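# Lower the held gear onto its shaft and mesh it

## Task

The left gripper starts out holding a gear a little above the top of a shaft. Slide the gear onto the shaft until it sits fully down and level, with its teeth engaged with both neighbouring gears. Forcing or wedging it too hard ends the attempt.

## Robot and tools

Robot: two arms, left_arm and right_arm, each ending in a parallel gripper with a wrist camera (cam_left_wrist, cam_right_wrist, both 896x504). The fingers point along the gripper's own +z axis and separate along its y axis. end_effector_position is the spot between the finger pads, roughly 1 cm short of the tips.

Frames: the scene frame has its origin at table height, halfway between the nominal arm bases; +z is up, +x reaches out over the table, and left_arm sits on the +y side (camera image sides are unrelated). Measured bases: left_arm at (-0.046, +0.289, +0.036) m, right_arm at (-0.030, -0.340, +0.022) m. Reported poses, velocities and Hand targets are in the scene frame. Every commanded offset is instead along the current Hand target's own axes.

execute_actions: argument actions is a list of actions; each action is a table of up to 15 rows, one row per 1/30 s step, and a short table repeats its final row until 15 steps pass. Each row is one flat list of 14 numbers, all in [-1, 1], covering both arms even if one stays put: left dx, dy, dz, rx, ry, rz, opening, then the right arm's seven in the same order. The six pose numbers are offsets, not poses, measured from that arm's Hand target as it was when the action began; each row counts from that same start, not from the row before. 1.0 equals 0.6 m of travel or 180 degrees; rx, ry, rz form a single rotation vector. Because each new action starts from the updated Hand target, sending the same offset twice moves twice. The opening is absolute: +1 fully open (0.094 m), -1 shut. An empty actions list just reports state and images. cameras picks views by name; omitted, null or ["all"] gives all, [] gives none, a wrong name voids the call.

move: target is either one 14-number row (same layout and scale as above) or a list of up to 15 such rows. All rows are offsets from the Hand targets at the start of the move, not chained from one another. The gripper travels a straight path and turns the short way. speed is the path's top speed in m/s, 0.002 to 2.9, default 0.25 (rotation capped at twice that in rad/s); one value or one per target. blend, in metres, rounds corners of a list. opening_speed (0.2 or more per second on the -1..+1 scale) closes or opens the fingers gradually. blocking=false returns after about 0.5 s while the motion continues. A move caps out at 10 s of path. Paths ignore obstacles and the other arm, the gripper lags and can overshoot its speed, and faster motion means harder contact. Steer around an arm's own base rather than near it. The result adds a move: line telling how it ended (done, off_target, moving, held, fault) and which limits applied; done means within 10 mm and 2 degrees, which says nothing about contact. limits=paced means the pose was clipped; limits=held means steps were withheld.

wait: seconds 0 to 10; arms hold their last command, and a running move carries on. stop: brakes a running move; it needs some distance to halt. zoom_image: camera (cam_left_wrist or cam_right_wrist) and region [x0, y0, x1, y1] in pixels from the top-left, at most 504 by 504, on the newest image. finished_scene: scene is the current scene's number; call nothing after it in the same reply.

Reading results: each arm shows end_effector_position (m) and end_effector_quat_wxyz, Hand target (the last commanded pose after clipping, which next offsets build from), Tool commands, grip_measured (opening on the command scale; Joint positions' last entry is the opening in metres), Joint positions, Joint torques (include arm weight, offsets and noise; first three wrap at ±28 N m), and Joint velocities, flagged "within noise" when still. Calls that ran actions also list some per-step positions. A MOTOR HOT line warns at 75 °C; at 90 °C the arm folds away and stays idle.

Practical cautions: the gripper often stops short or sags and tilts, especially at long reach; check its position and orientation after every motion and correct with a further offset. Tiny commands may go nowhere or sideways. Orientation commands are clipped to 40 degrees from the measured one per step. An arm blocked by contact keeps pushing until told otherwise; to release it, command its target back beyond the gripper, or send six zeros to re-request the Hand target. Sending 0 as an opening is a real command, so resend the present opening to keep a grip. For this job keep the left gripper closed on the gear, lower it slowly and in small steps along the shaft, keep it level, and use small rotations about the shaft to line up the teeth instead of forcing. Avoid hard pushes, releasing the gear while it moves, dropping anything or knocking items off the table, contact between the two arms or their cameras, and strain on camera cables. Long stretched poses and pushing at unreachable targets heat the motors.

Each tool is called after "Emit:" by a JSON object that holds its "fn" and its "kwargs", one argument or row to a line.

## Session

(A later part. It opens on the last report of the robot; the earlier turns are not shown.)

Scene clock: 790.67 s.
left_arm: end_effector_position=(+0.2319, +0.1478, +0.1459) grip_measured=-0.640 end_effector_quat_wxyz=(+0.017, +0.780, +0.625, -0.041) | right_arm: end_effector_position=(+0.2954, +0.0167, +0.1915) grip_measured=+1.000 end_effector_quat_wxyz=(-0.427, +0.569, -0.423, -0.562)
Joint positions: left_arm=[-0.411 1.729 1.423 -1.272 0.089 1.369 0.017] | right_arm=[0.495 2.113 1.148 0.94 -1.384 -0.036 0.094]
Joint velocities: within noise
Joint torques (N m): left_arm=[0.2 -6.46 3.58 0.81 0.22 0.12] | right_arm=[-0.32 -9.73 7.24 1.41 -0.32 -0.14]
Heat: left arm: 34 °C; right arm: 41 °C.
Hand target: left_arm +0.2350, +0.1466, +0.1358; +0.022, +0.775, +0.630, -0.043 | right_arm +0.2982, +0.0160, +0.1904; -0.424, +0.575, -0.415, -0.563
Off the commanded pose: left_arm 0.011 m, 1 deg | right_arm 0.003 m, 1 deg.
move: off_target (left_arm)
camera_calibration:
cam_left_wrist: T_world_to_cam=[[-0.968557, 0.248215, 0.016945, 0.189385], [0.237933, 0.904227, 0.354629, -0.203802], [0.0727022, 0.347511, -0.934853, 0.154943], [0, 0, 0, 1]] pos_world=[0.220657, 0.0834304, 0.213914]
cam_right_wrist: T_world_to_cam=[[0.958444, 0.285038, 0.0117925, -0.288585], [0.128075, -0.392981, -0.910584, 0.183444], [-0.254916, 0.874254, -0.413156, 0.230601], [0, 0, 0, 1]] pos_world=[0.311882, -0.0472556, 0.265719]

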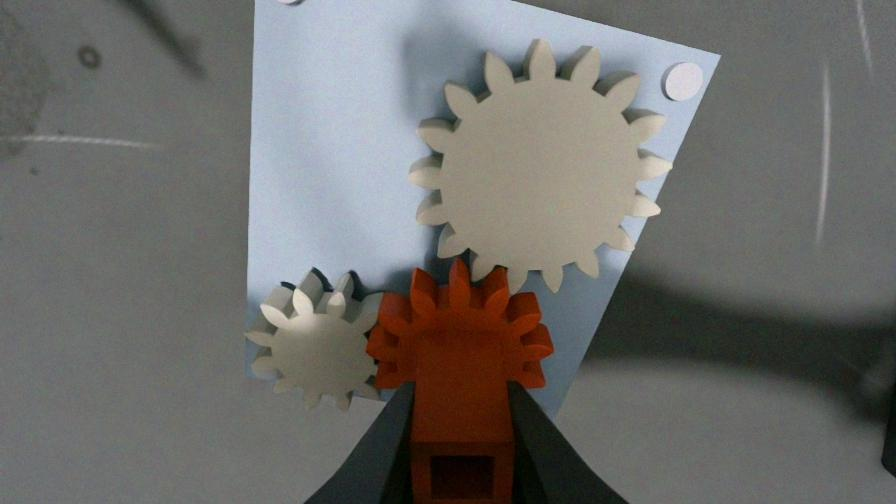

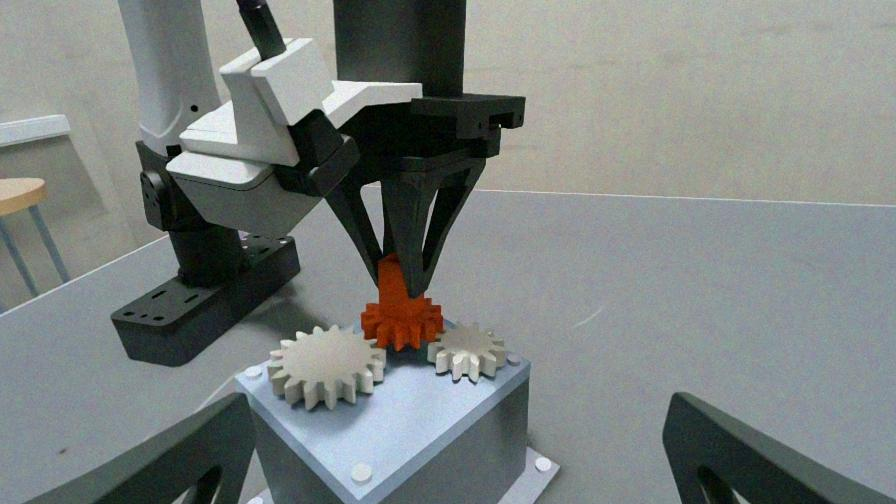

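Emit:
{"fn": "move", "kwargs": {
  "target": [-0.0008,0,-0.006,0,0.006,0,-1,0,0,0,0,0,0,1],
  "speed": 0.03,
  "cameras": []
}}

Emit:
{"fn": "move", "kwargs": {
  "target": [0,0,0,0,0,-0.01,-1,0,0,0,0,0,0,1],
  "speed": 0.03,
  "cameras": []
}}

Emit:
{"fn": "move", "kwargs": {
  "target": [0,0,0,0,0,-0.015,-1,0,0,0,0,0,0,1],
  "speed": 0.03,
  "cameras": ["cam_left_wrist","cam_right_wrist"]
}}

Emit:
{"fn": "zoom_image", "kwargs": {
  "camera": "cam_left_wrist",
  "region": [260, 210, 580, 430]
}}

Emit:
{"fn": "zoom_image", "kwargs": {
  "camera": "cam_left_wrist",
  "region": [240, 260, 420, 430]
}}

Scene clock: 815.03 s.
left_arm: end_effector_position=(+0.2319, +0.1479, +0.1459) grip_measured=-0.640 end_effector_quat_wxyz=(+0.017, +0.776, +0.629, -0.041) | right_arm: end_effector_position=(+0.2954, +0.0167, +0.1915) grip_measured=+1.000 end_effector_quat_wxyz=(-0.427, +0.569, -0.423, -0.562)
Joint positions: left_arm=[-0.411 1.729 1.423 -1.272 0.089 1.359 0.017] | right_arm=[0.495 2.113 1.148 0.94 -1.384 -0.036 0.094]
Joint velocities: within noise
Joint torques (N m): left_arm=[-0.77 -6.28 5.34 0.61 0 0.12] | right_arm=[-0.36 -9.72 7.24 1.4 -0.3 -0.15]
Heat: left arm: 34 °C; right arm: 41 °C.
Hand target: left_arm +0.2350, +0.1465, +0.1394; +0.016, +0.776, +0.630, -0.036 | right_arm +0.2982, +0.0160, +0.1904; -0.424, +0.575, -0.415, -0.563
Off the commanded pose: left_arm 0.007 m, 1 deg | right_arm 0.003 m, 1 deg.
move: done
No camera images: "cameras" was empty.

Scene clock: 815.90 s.
left_arm: end_effector_position=(+0.2319, +0.1479, +0.1459) grip_measured=-0.640 end_effector_quat_wxyz=(+0.016, +0.768, +0.639, -0.041) | right_arm: end_effector_position=(+0.2954, +0.0167, +0.1915) grip_measured=+1.000 end_effector_quat_wxyz=(-0.427, +0.569, -0.423, -0.562)
Joint positions: left_arm=[-0.411 1.729 1.423 -1.272 0.089 1.332 0.017] | right_arm=[0.495 2.113 1.148 0.94 -1.384 -0.036 0.094]
Joint velocities: within noise
Joint torques (N m): left_arm=[-0.72 -6.32 5.34 0.59 0.01 0.07] | right_arm=[-0.23 -9.66 7.19 1.4 -0.31 -0.16]
Heat: left arm: 34 °C; right arm: 41 °C.
Hand target: left_arm +0.2350, +0.1465, +0.1394; +0.016, +0.766, +0.642, -0.036 | right_arm +0.2982, +0.0160, +0.1904; -0.424, +0.575, -0.415, -0.563
Off the commanded pose: left_arm 0.007 m, 1 deg | right_arm 0.003 m, 1 deg.
move: done
No camera images: "cameras" was empty.

Scene clock: 817.10 s.
left_arm: end_effector_position=(+0.2324, +0.1485, +0.1426) grip_measured=-0.640 end_effector_quat_wxyz=(+0.013, +0.751, +0.659, -0.040) | right_arm: end_effector_position=(+0.2954, +0.0167, +0.1915) grip_measured=+1.000 end_effector_quat_wxyz=(-0.427, +0.569, -0.423, -0.562)
Joint positions: left_arm=[-0.411 1.734 1.417 -1.264 0.084 1.281 0.017] | right_arm=[0.495 2.113 1.148 0.94 -1.384 -0.036 0.094]
Joint velocities: within noise
Joint torques (N m): left_arm=[-0.66 -6.72 5.87 0.52 0.07 0.11] | right_arm=[-0.39 -9.7 7.17 1.4 -0.31 -0.14]
Heat: left arm: 34 °C; right arm: 41 °C.
Hand target: left_arm +0.2350, +0.1465, +0.1393; +0.015, +0.751, +0.660, -0.037 | right_arm +0.2982, +0.0160, +0.1904; -0.424, +0.575, -0.415, -0.563
Off the commanded pose: left_arm 0.005 m, 1 deg | right_arm 0.003 m, 1 deg.
move: done
camera_calibration:
cam_left_wrist: T_world_to_cam=[[-0.98644, 0.161838, 0.0272722, 0.205245], [0.160649, 0.918161, 0.362178, -0.188646], [0.0335739, 0.361648, -0.93171, 0.158185], [0, 0, 0, 1]] pos_world=[0.227457, 0.0827834, 0.210109]
cam_right_wrist: T_world_to_cam=[[0.958444, 0.285038, 0.0117925, -0.288585], [0.128075, -0.392981, -0.910584, 0.183444], [-0.254916, 0.874254, -0.413156, 0.230601], [0, 0, 0, 1]] pos_world=[0.311882, -0.0472556, 0.265719]

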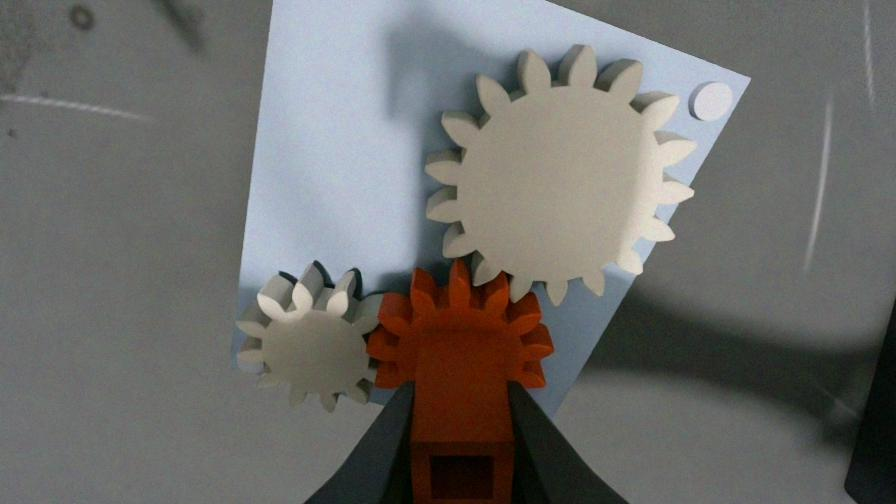

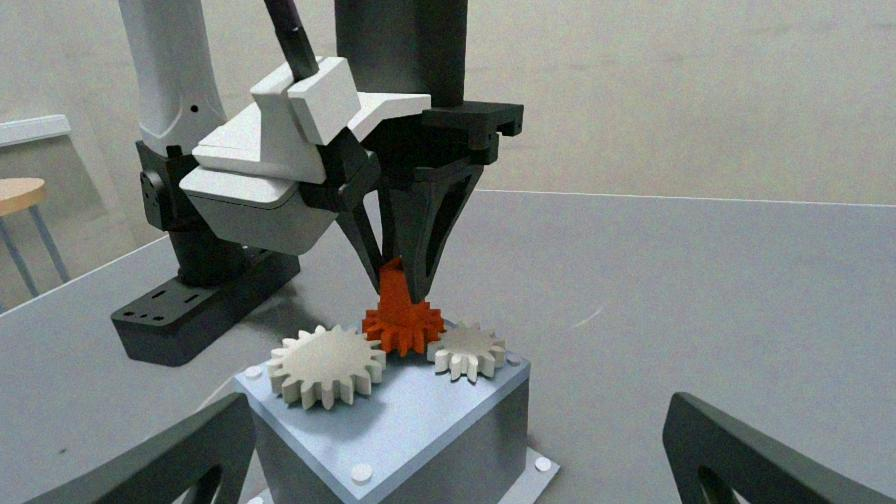

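Scaled by 1.575 from the camera's 896x504 image, which has a finer 1280x720 frame.

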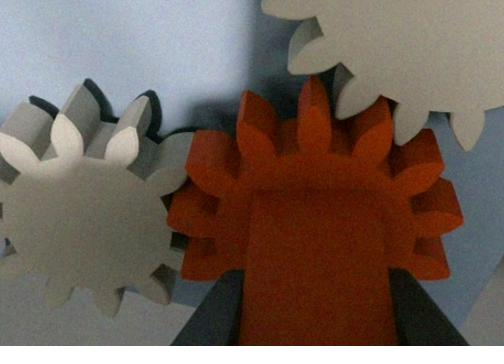

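Scaled by 2.800 from the camera's 896x504 image, which has a finer 1280x720 frame.

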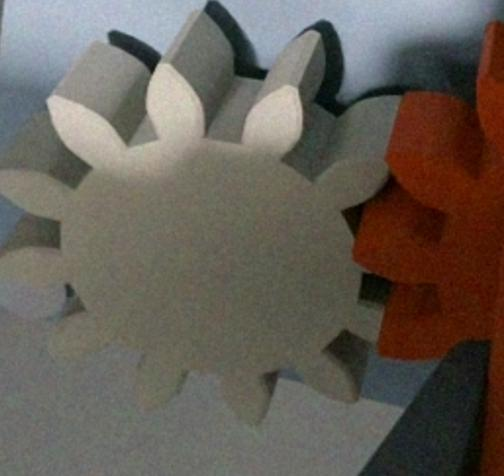

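Dropped 3.3 mm: meshed. Level the hand and descend.

Emit:
{"fn": "move", "kwargs": {
  "target": [0.0004,0,0.006,0,-0.004,0,-1,0,0,0,0,0,0,1],
  "speed": 0.03,
  "cameras": []
}}

Emit:
{"fn": "move", "kwargs": {
  "target": [0,0,0.006,0,0,0,-1,0,0,0,0,0,0,1],
  "speed": 0.03,
  "cameras": []
}}

Scene clock: 823.77 s.
left_arm: end_effector_position=(+0.2324, +0.1485, +0.1384) grip_measured=-0.640 end_effector_quat_wxyz=(+0.013, +0.751, +0.659, -0.040) | right_arm: end_effector_position=(+0.2954, +0.0167, +0.1915) grip_measured=+1.000 end_effector_quat_wxyz=(-0.427, +0.569, -0.423, -0.562)
Joint positions: left_arm=[-0.411 1.734 1.4 -1.246 0.084 1.28 0.017] | right_arm=[0.495 2.113 1.148 0.94 -1.384 -0.036 0.094]
Joint velocities: within noise
Joint torques (N m): left_arm=[-0.13 -6.97 5.86 0.52 0.22 0.18] | right_arm=[-0.4 -9.72 7.21 1.42 -0.32 -0.14]
Heat: left arm: 34 °C; right arm: 41 °C.
Hand target: left_arm +0.2349, +0.1465, +0.1357; +0.019, +0.750, +0.660, -0.041 | right_arm +0.2982, +0.0160, +0.1904; -0.424, +0.575, -0.415, -0.563
Off the commanded pose: left_arm 0.004 m, 1 deg | right_arm 0.003 m, 1 deg.
move: done
No camera images: "cameras" was empty.

Scene clock: 824.47 s.
left_arm: end_effector_position=(+0.2321, +0.1487, +0.1363) grip_measured=-0.640 end_effector_quat_wxyz=(+0.013, +0.751, +0.659, -0.040) | right_arm: end_effector_position=(+0.2954, +0.0167, +0.1915) grip_measured=+1.000 end_effector_quat_wxyz=(-0.427, +0.569, -0.423, -0.562)
Joint positions: left_arm=[-0.411 1.734 1.391 -1.238 0.084 1.28 0.017] | right_arm=[0.495 2.113 1.148 0.94 -1.384 -0.036 0.094]
Joint velocities: within noise
Joint torques (N m): left_arm=[-0.36 -6.75 5.42 0.6 0.2 0.14] | right_arm=[-0.28 -9.59 7.17 1.42 -0.32 -0.15]
Heat: left arm: 34 °C; right arm: 41 °C.
Hand target: left_arm +0.2348, +0.1461, +0.1321; +0.019, +0.750, +0.660, -0.041 | right_arm +0.2982, +0.0160, +0.1904; -0.424, +0.575, -0.415, -0.563
Off the commanded pose: left_arm 0.006 m, 1 deg | right_arm 0.003 m, 1 deg.
move: done
No camera images: "cameras" was empty.

Emit:
{"fn": "move", "kwargs": {
  "target": [0,0,0.005,0,0,0,-1,0,0,0,0,0,0,1],
  "speed": 0.03
}}

Emit:
{"fn": "zoom_image", "kwargs": {
  "camera": "cam_right_wrist",
  "region": [280, 250, 560, 450]
}}

Scene clock: 829.37 s.
left_arm: end_effector_position=(+0.2316, +0.1479, +0.1359) grip_measured=-0.640 end_effector_quat_wxyz=(+0.014, +0.751, +0.659, -0.043) | right_arm: end_effector_position=(+0.2954, +0.0167, +0.1915) grip_measured=+1.000 end_effector_quat_wxyz=(-0.427, +0.569, -0.423, -0.562)
Joint positions: left_arm=[-0.411 1.734 1.39 -1.236 0.089 1.28 0.017] | right_arm=[0.495 2.113 1.148 0.94 -1.384 -0.036 0.094]
Joint velocities: within noise
Joint torques (N m): left_arm=[-0.32 -6.58 4.64 0.71 0.18 0.12] | right_arm=[-0.4 -9.72 7.16 1.4 -0.33 -0.19]
Heat: left arm: 34 °C; right arm: 41 °C.
Hand target: left_arm +0.2347, +0.1459, +0.1291; +0.019, +0.750, +0.660, -0.041 | right_arm +0.2982, +0.0160, +0.1904; -0.424, +0.575, -0.415, -0.563
Off the commanded pose: left_arm 0.008 m, 1 deg | right_arm 0.003 m, 1 deg.
move: done
camera_calibration:
cam_left_wrist: T_world_to_cam=[[-0.986541, 0.161123, 0.0278511, 0.20484], [0.160356, 0.920047, 0.35749, -0.185089], [0.0319757, 0.357145, -0.933501, 0.15345], [0, 0, 0, 1]] pos_world=[0.226857, 0.082482, 0.203708]
cam_right_wrist: T_world_to_cam=[[0.958444, 0.285038, 0.0117925, -0.288585], [0.128075, -0.392981, -0.910584, 0.183444], [-0.254916, 0.874254, -0.413156, 0.230601], [0, 0, 0, 1]] pos_world=[0.311882, -0.0472556, 0.265719]

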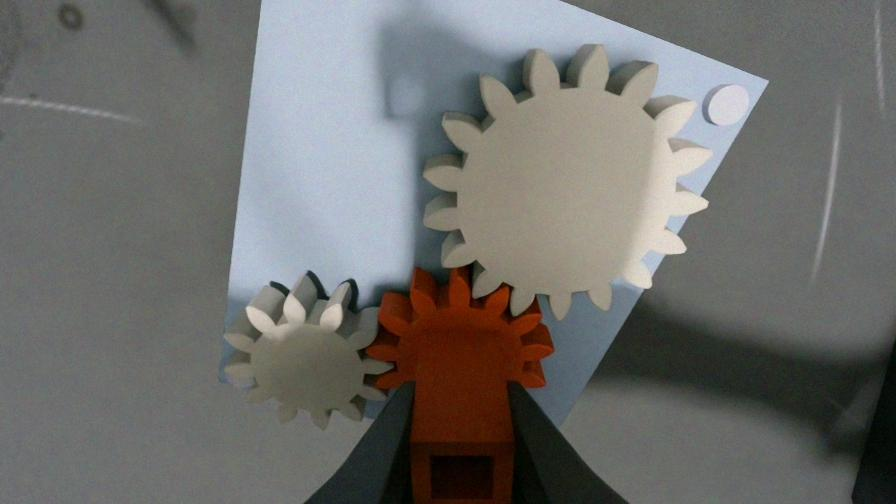

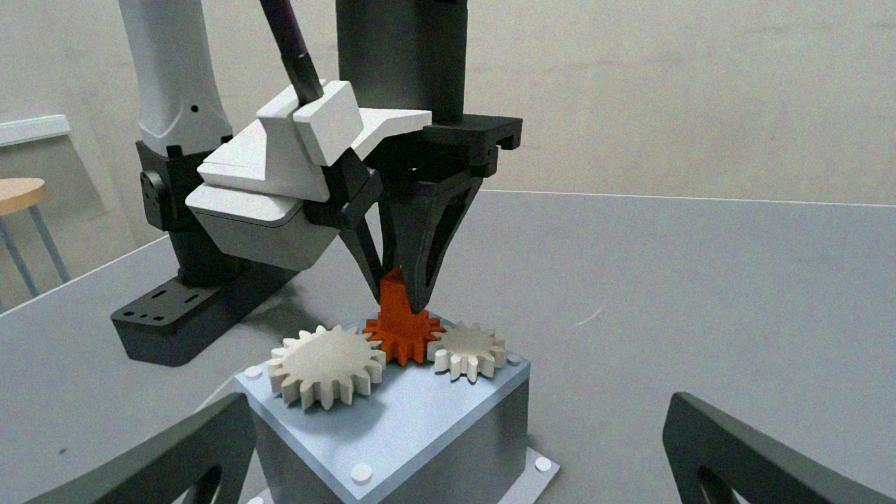

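Scaled by 1.800 from the camera's 896x504 image, which has a finer 1280x720 frame.

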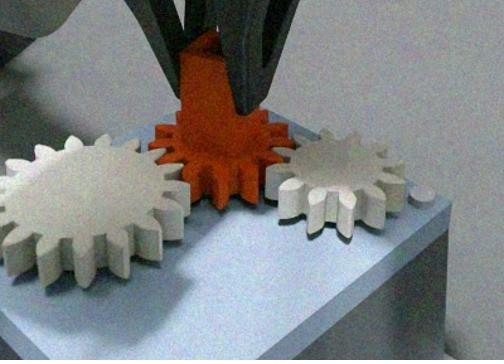

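Emit:
{"fn": "move", "kwargs": {
  "target": [0,0,-0.007,0,0,0,-1,0,0,0,0,0,0,1],
  "speed": 0.03,
  "cameras": []
}}

Emit:
{"fn": "move", "kwargs": {
  "target": [0,0,0,0,0,0,0.3,0,0,0,0,0,0,1],
  "speed": 0.03,
  "opening_speed": 0.4
}}

Emit:
{"fn": "zoom_image", "kwargs": {
  "camera": "cam_right_wrist",
  "region": [280, 250, 560, 450]
}}

Scene clock: 837.93 s.
left_arm: end_effector_position=(+0.2316, +0.1479, +0.1359) grip_measured=-0.640 end_effector_quat_wxyz=(+0.014, +0.751, +0.659, -0.043) | right_arm: end_effector_position=(+0.2954, +0.0167, +0.1915) grip_measured=+1.000 end_effector_quat_wxyz=(-0.427, +0.569, -0.423, -0.562)
Joint positions: left_arm=[-0.411 1.734 1.39 -1.236 0.089 1.28 0.017] | right_arm=[0.495 2.113 1.148 0.94 -1.384 -0.036 0.094]
Joint velocities: within noise
Joint torques (N m): left_arm=[-0.24 -6.82 6.12 0.53 0.13 0.18] | right_arm=[-0.25 -9.74 7.21 1.4 -0.32 -0.16]
Heat: left arm: 34 °C; right arm: 41 °C.
Hand target: left_arm +0.2349, +0.1463, +0.1333; +0.019, +0.750, +0.660, -0.041 | right_arm +0.2982, +0.0160, +0.1904; -0.424, +0.575, -0.415, -0.563
Off the commanded pose: left_arm 0.004 m, 1 deg | right_arm 0.003 m, 1 deg.
move: done
No camera images: "cameras" was empty.

Scene clock: 841.40 s.
left_arm: end_effector_position=(+0.2321, +0.1477, +0.1358) grip_measured=+0.298 end_effector_quat_wxyz=(+0.015, +0.751, +0.659, -0.042) | right_arm: end_effector_position=(+0.2954, +0.0167, +0.1915) grip_measured=+1.000 end_effector_quat_wxyz=(-0.427, +0.569, -0.423, -0.562)
Joint positions: left_arm=[-0.411 1.735 1.39 -1.234 0.089 1.28 0.061] | right_arm=[0.495 2.113 1.148 0.94 -1.384 -0.036 0.094]
Joint velocities: within noise
Joint torques (N m): left_arm=[-0.24 -6.9 6.02 0.5 0.14 0.17] | right_arm=[-0.21 -9.68 7.15 1.42 -0.31 -0.16]
Heat: left arm: 34 °C; right arm: 41 °C.
Hand target: left_arm +0.2349, +0.1463, +0.1334; +0.019, +0.750, +0.660, -0.041 | right_arm +0.2982, +0.0160, +0.1904; -0.424, +0.575, -0.415, -0.563
Off the commanded pose: left_arm 0.004 m, 1 deg | right_arm 0.003 m, 1 deg.
move: done
camera_calibration:
cam_left_wrist: T_world_to_cam=[[-0.986581, 0.161129, 0.0263834, 0.205479], [0.159848, 0.920247, 0.357203, -0.18476], [0.0332765, 0.356627, -0.933654, 0.153197], [0, 0, 0, 1]] pos_world=[0.227157, 0.0822818, 0.203609]
cam_right_wrist: T_world_to_cam=[[0.958444, 0.285038, 0.0117925, -0.288585], [0.128075, -0.392981, -0.910584, 0.183444], [-0.254916, 0.874254, -0.413156, 0.230601], [0, 0, 0, 1]] pos_world=[0.311882, -0.0472556, 0.265719]

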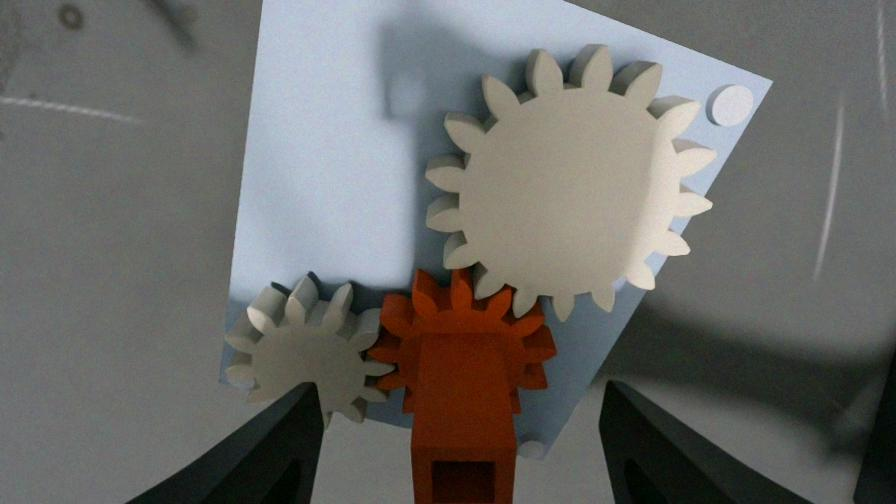

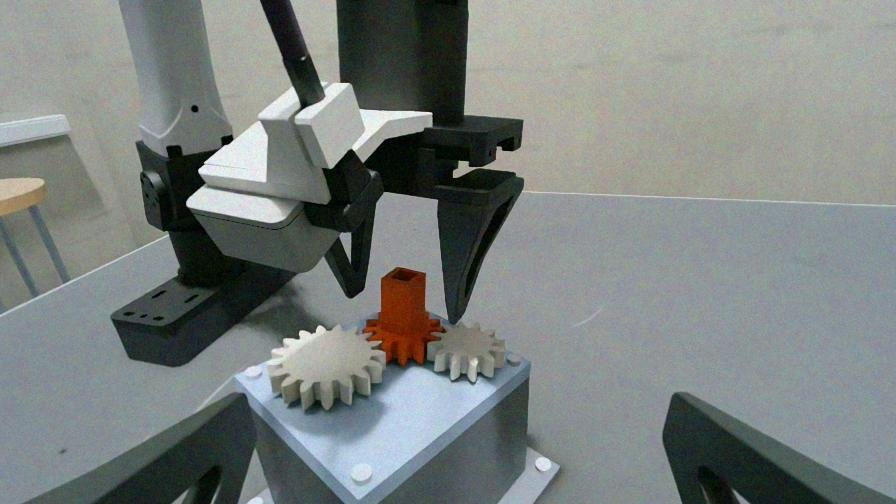

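Scaled by 1.800 from the camera's 896x504 image, which has a finer 1280x720 frame.

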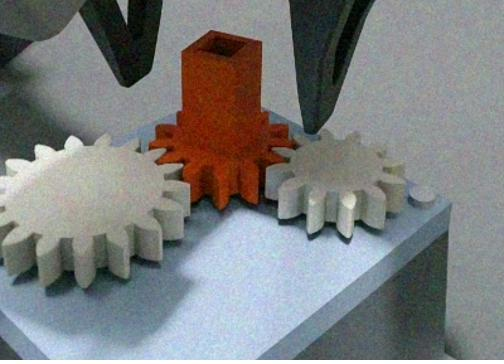

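Emit:
{"fn": "move", "kwargs": {
  "target": [0,0,-0.15,0,0,0,0.3,0,0,0,0,0,0,1],
  "speed": 0.1
}}

Emit:
{"fn": "zoom_image", "kwargs": {
  "camera": "cam_right_wrist",
  "region": [280, 250, 560, 450]
}}

Emit:
{"fn": "zoom_image", "kwargs": {
  "camera": "cam_left_wrist",
  "region": [260, 180, 640, 480]
}}

Scene clock: 850.67 s.
left_arm: end_effector_position=(+0.2364, +0.1527, +0.2198) grip_measured=+0.298 end_effector_quat_wxyz=(+0.024, +0.748, +0.662, -0.038) | right_arm: end_effector_position=(+0.2954, +0.0167, +0.1915) grip_measured=+1.000 end_effector_quat_wxyz=(-0.427, +0.569, -0.423, -0.562)
Joint positions: left_arm=[-0.391 1.743 1.734 -1.551 0.089 1.292 0.061] | right_arm=[0.495 2.113 1.148 0.94 -1.384 -0.036 0.094]
Joint velocities: within noise
Joint torques (N m): left_arm=[0.31 -6.56 8.17 0.18 0.12 0.27] | right_arm=[-0.28 -9.55 7.25 1.41 -0.29 -0.13]
Heat: left arm: 34 °C; right arm: 41 °C.
Hand target: left_arm +0.2382, +0.1538, +0.2230; +0.019, +0.750, +0.660, -0.041 | right_arm +0.2982, +0.0160, +0.1904; -0.424, +0.575, -0.415, -0.563
Off the commanded pose: left_arm 0.004 m, 1 deg | right_arm 0.003 m, 1 deg.
joint sent to its limit (left arm) — joint 4 (wrist pitch), lower limit. The joint targets still meet the commanded pose.
move: done
camera_calibration:
cam_left_wrist: T_world_to_cam=[[-0.98815, 0.153386, 0.00573688, 0.212897], [0.145548, 0.924473, 0.35237, -0.216358], [0.0487451, 0.349029, -0.935843, 0.227713], [0, 0, 0, 1]] pos_world=[0.230765, 0.087883, 0.28812]
cam_right_wrist: T_world_to_cam=[[0.958444, 0.285038, 0.0117925, -0.288585], [0.128075, -0.392981, -0.910584, 0.183444], [-0.254916, 0.874254, -0.413156, 0.230601], [0, 0, 0, 1]] pos_world=[0.311882, -0.0472556, 0.265719]

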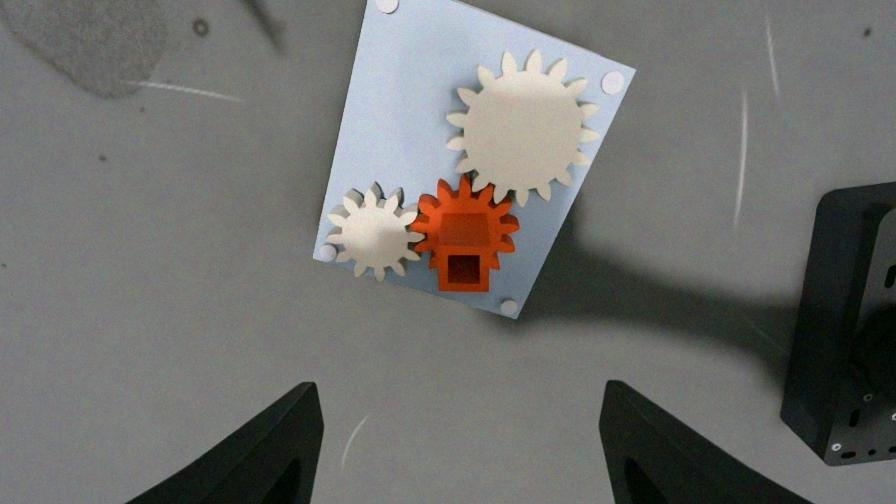

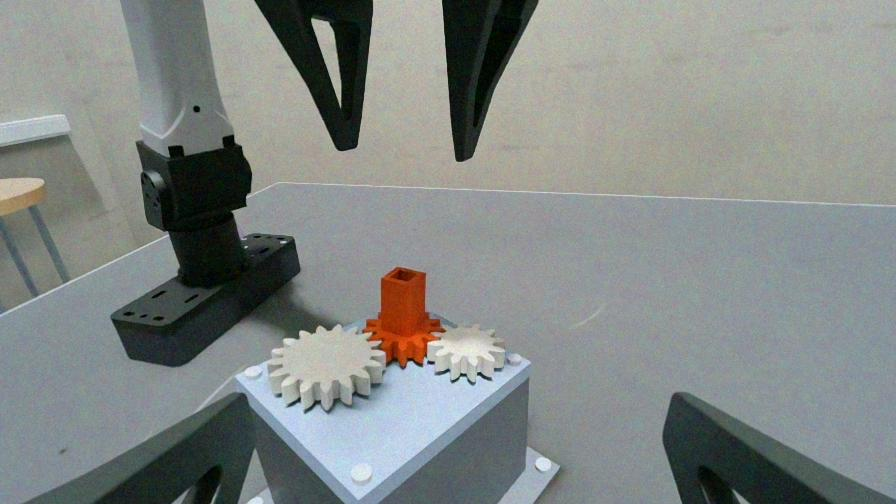

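Scaled by 1.800 from the camera's 896x504 image, which has a finer 1280x720 frame.

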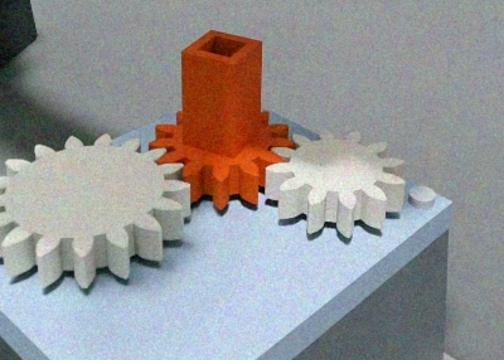

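Scaled by 1.326 from the camera's 896x504 image, which has a finer 1280x720 frame.

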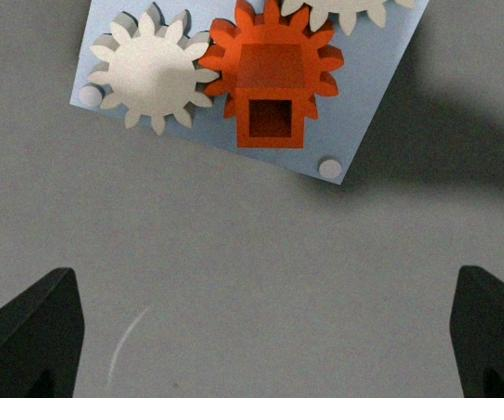

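Emit:
{"fn": "zoom_image", "kwargs": {
  "camera": "cam_right_wrist",
  "region": [345, 300, 465, 385]
}}

Scaled by 4.200 from the camera's 896x504 image, which has a finer 1280x720 frame.

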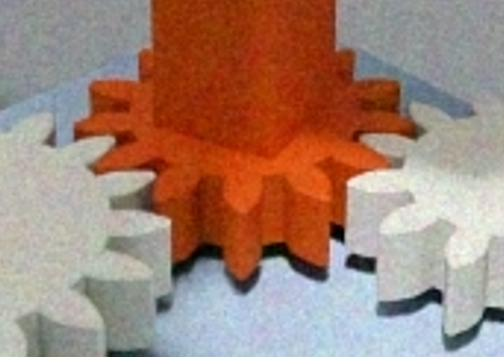

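Emit:
{"fn": "finished_scene", "kwargs": {
  "scene": 3
}}

The scene is finished: the task was done.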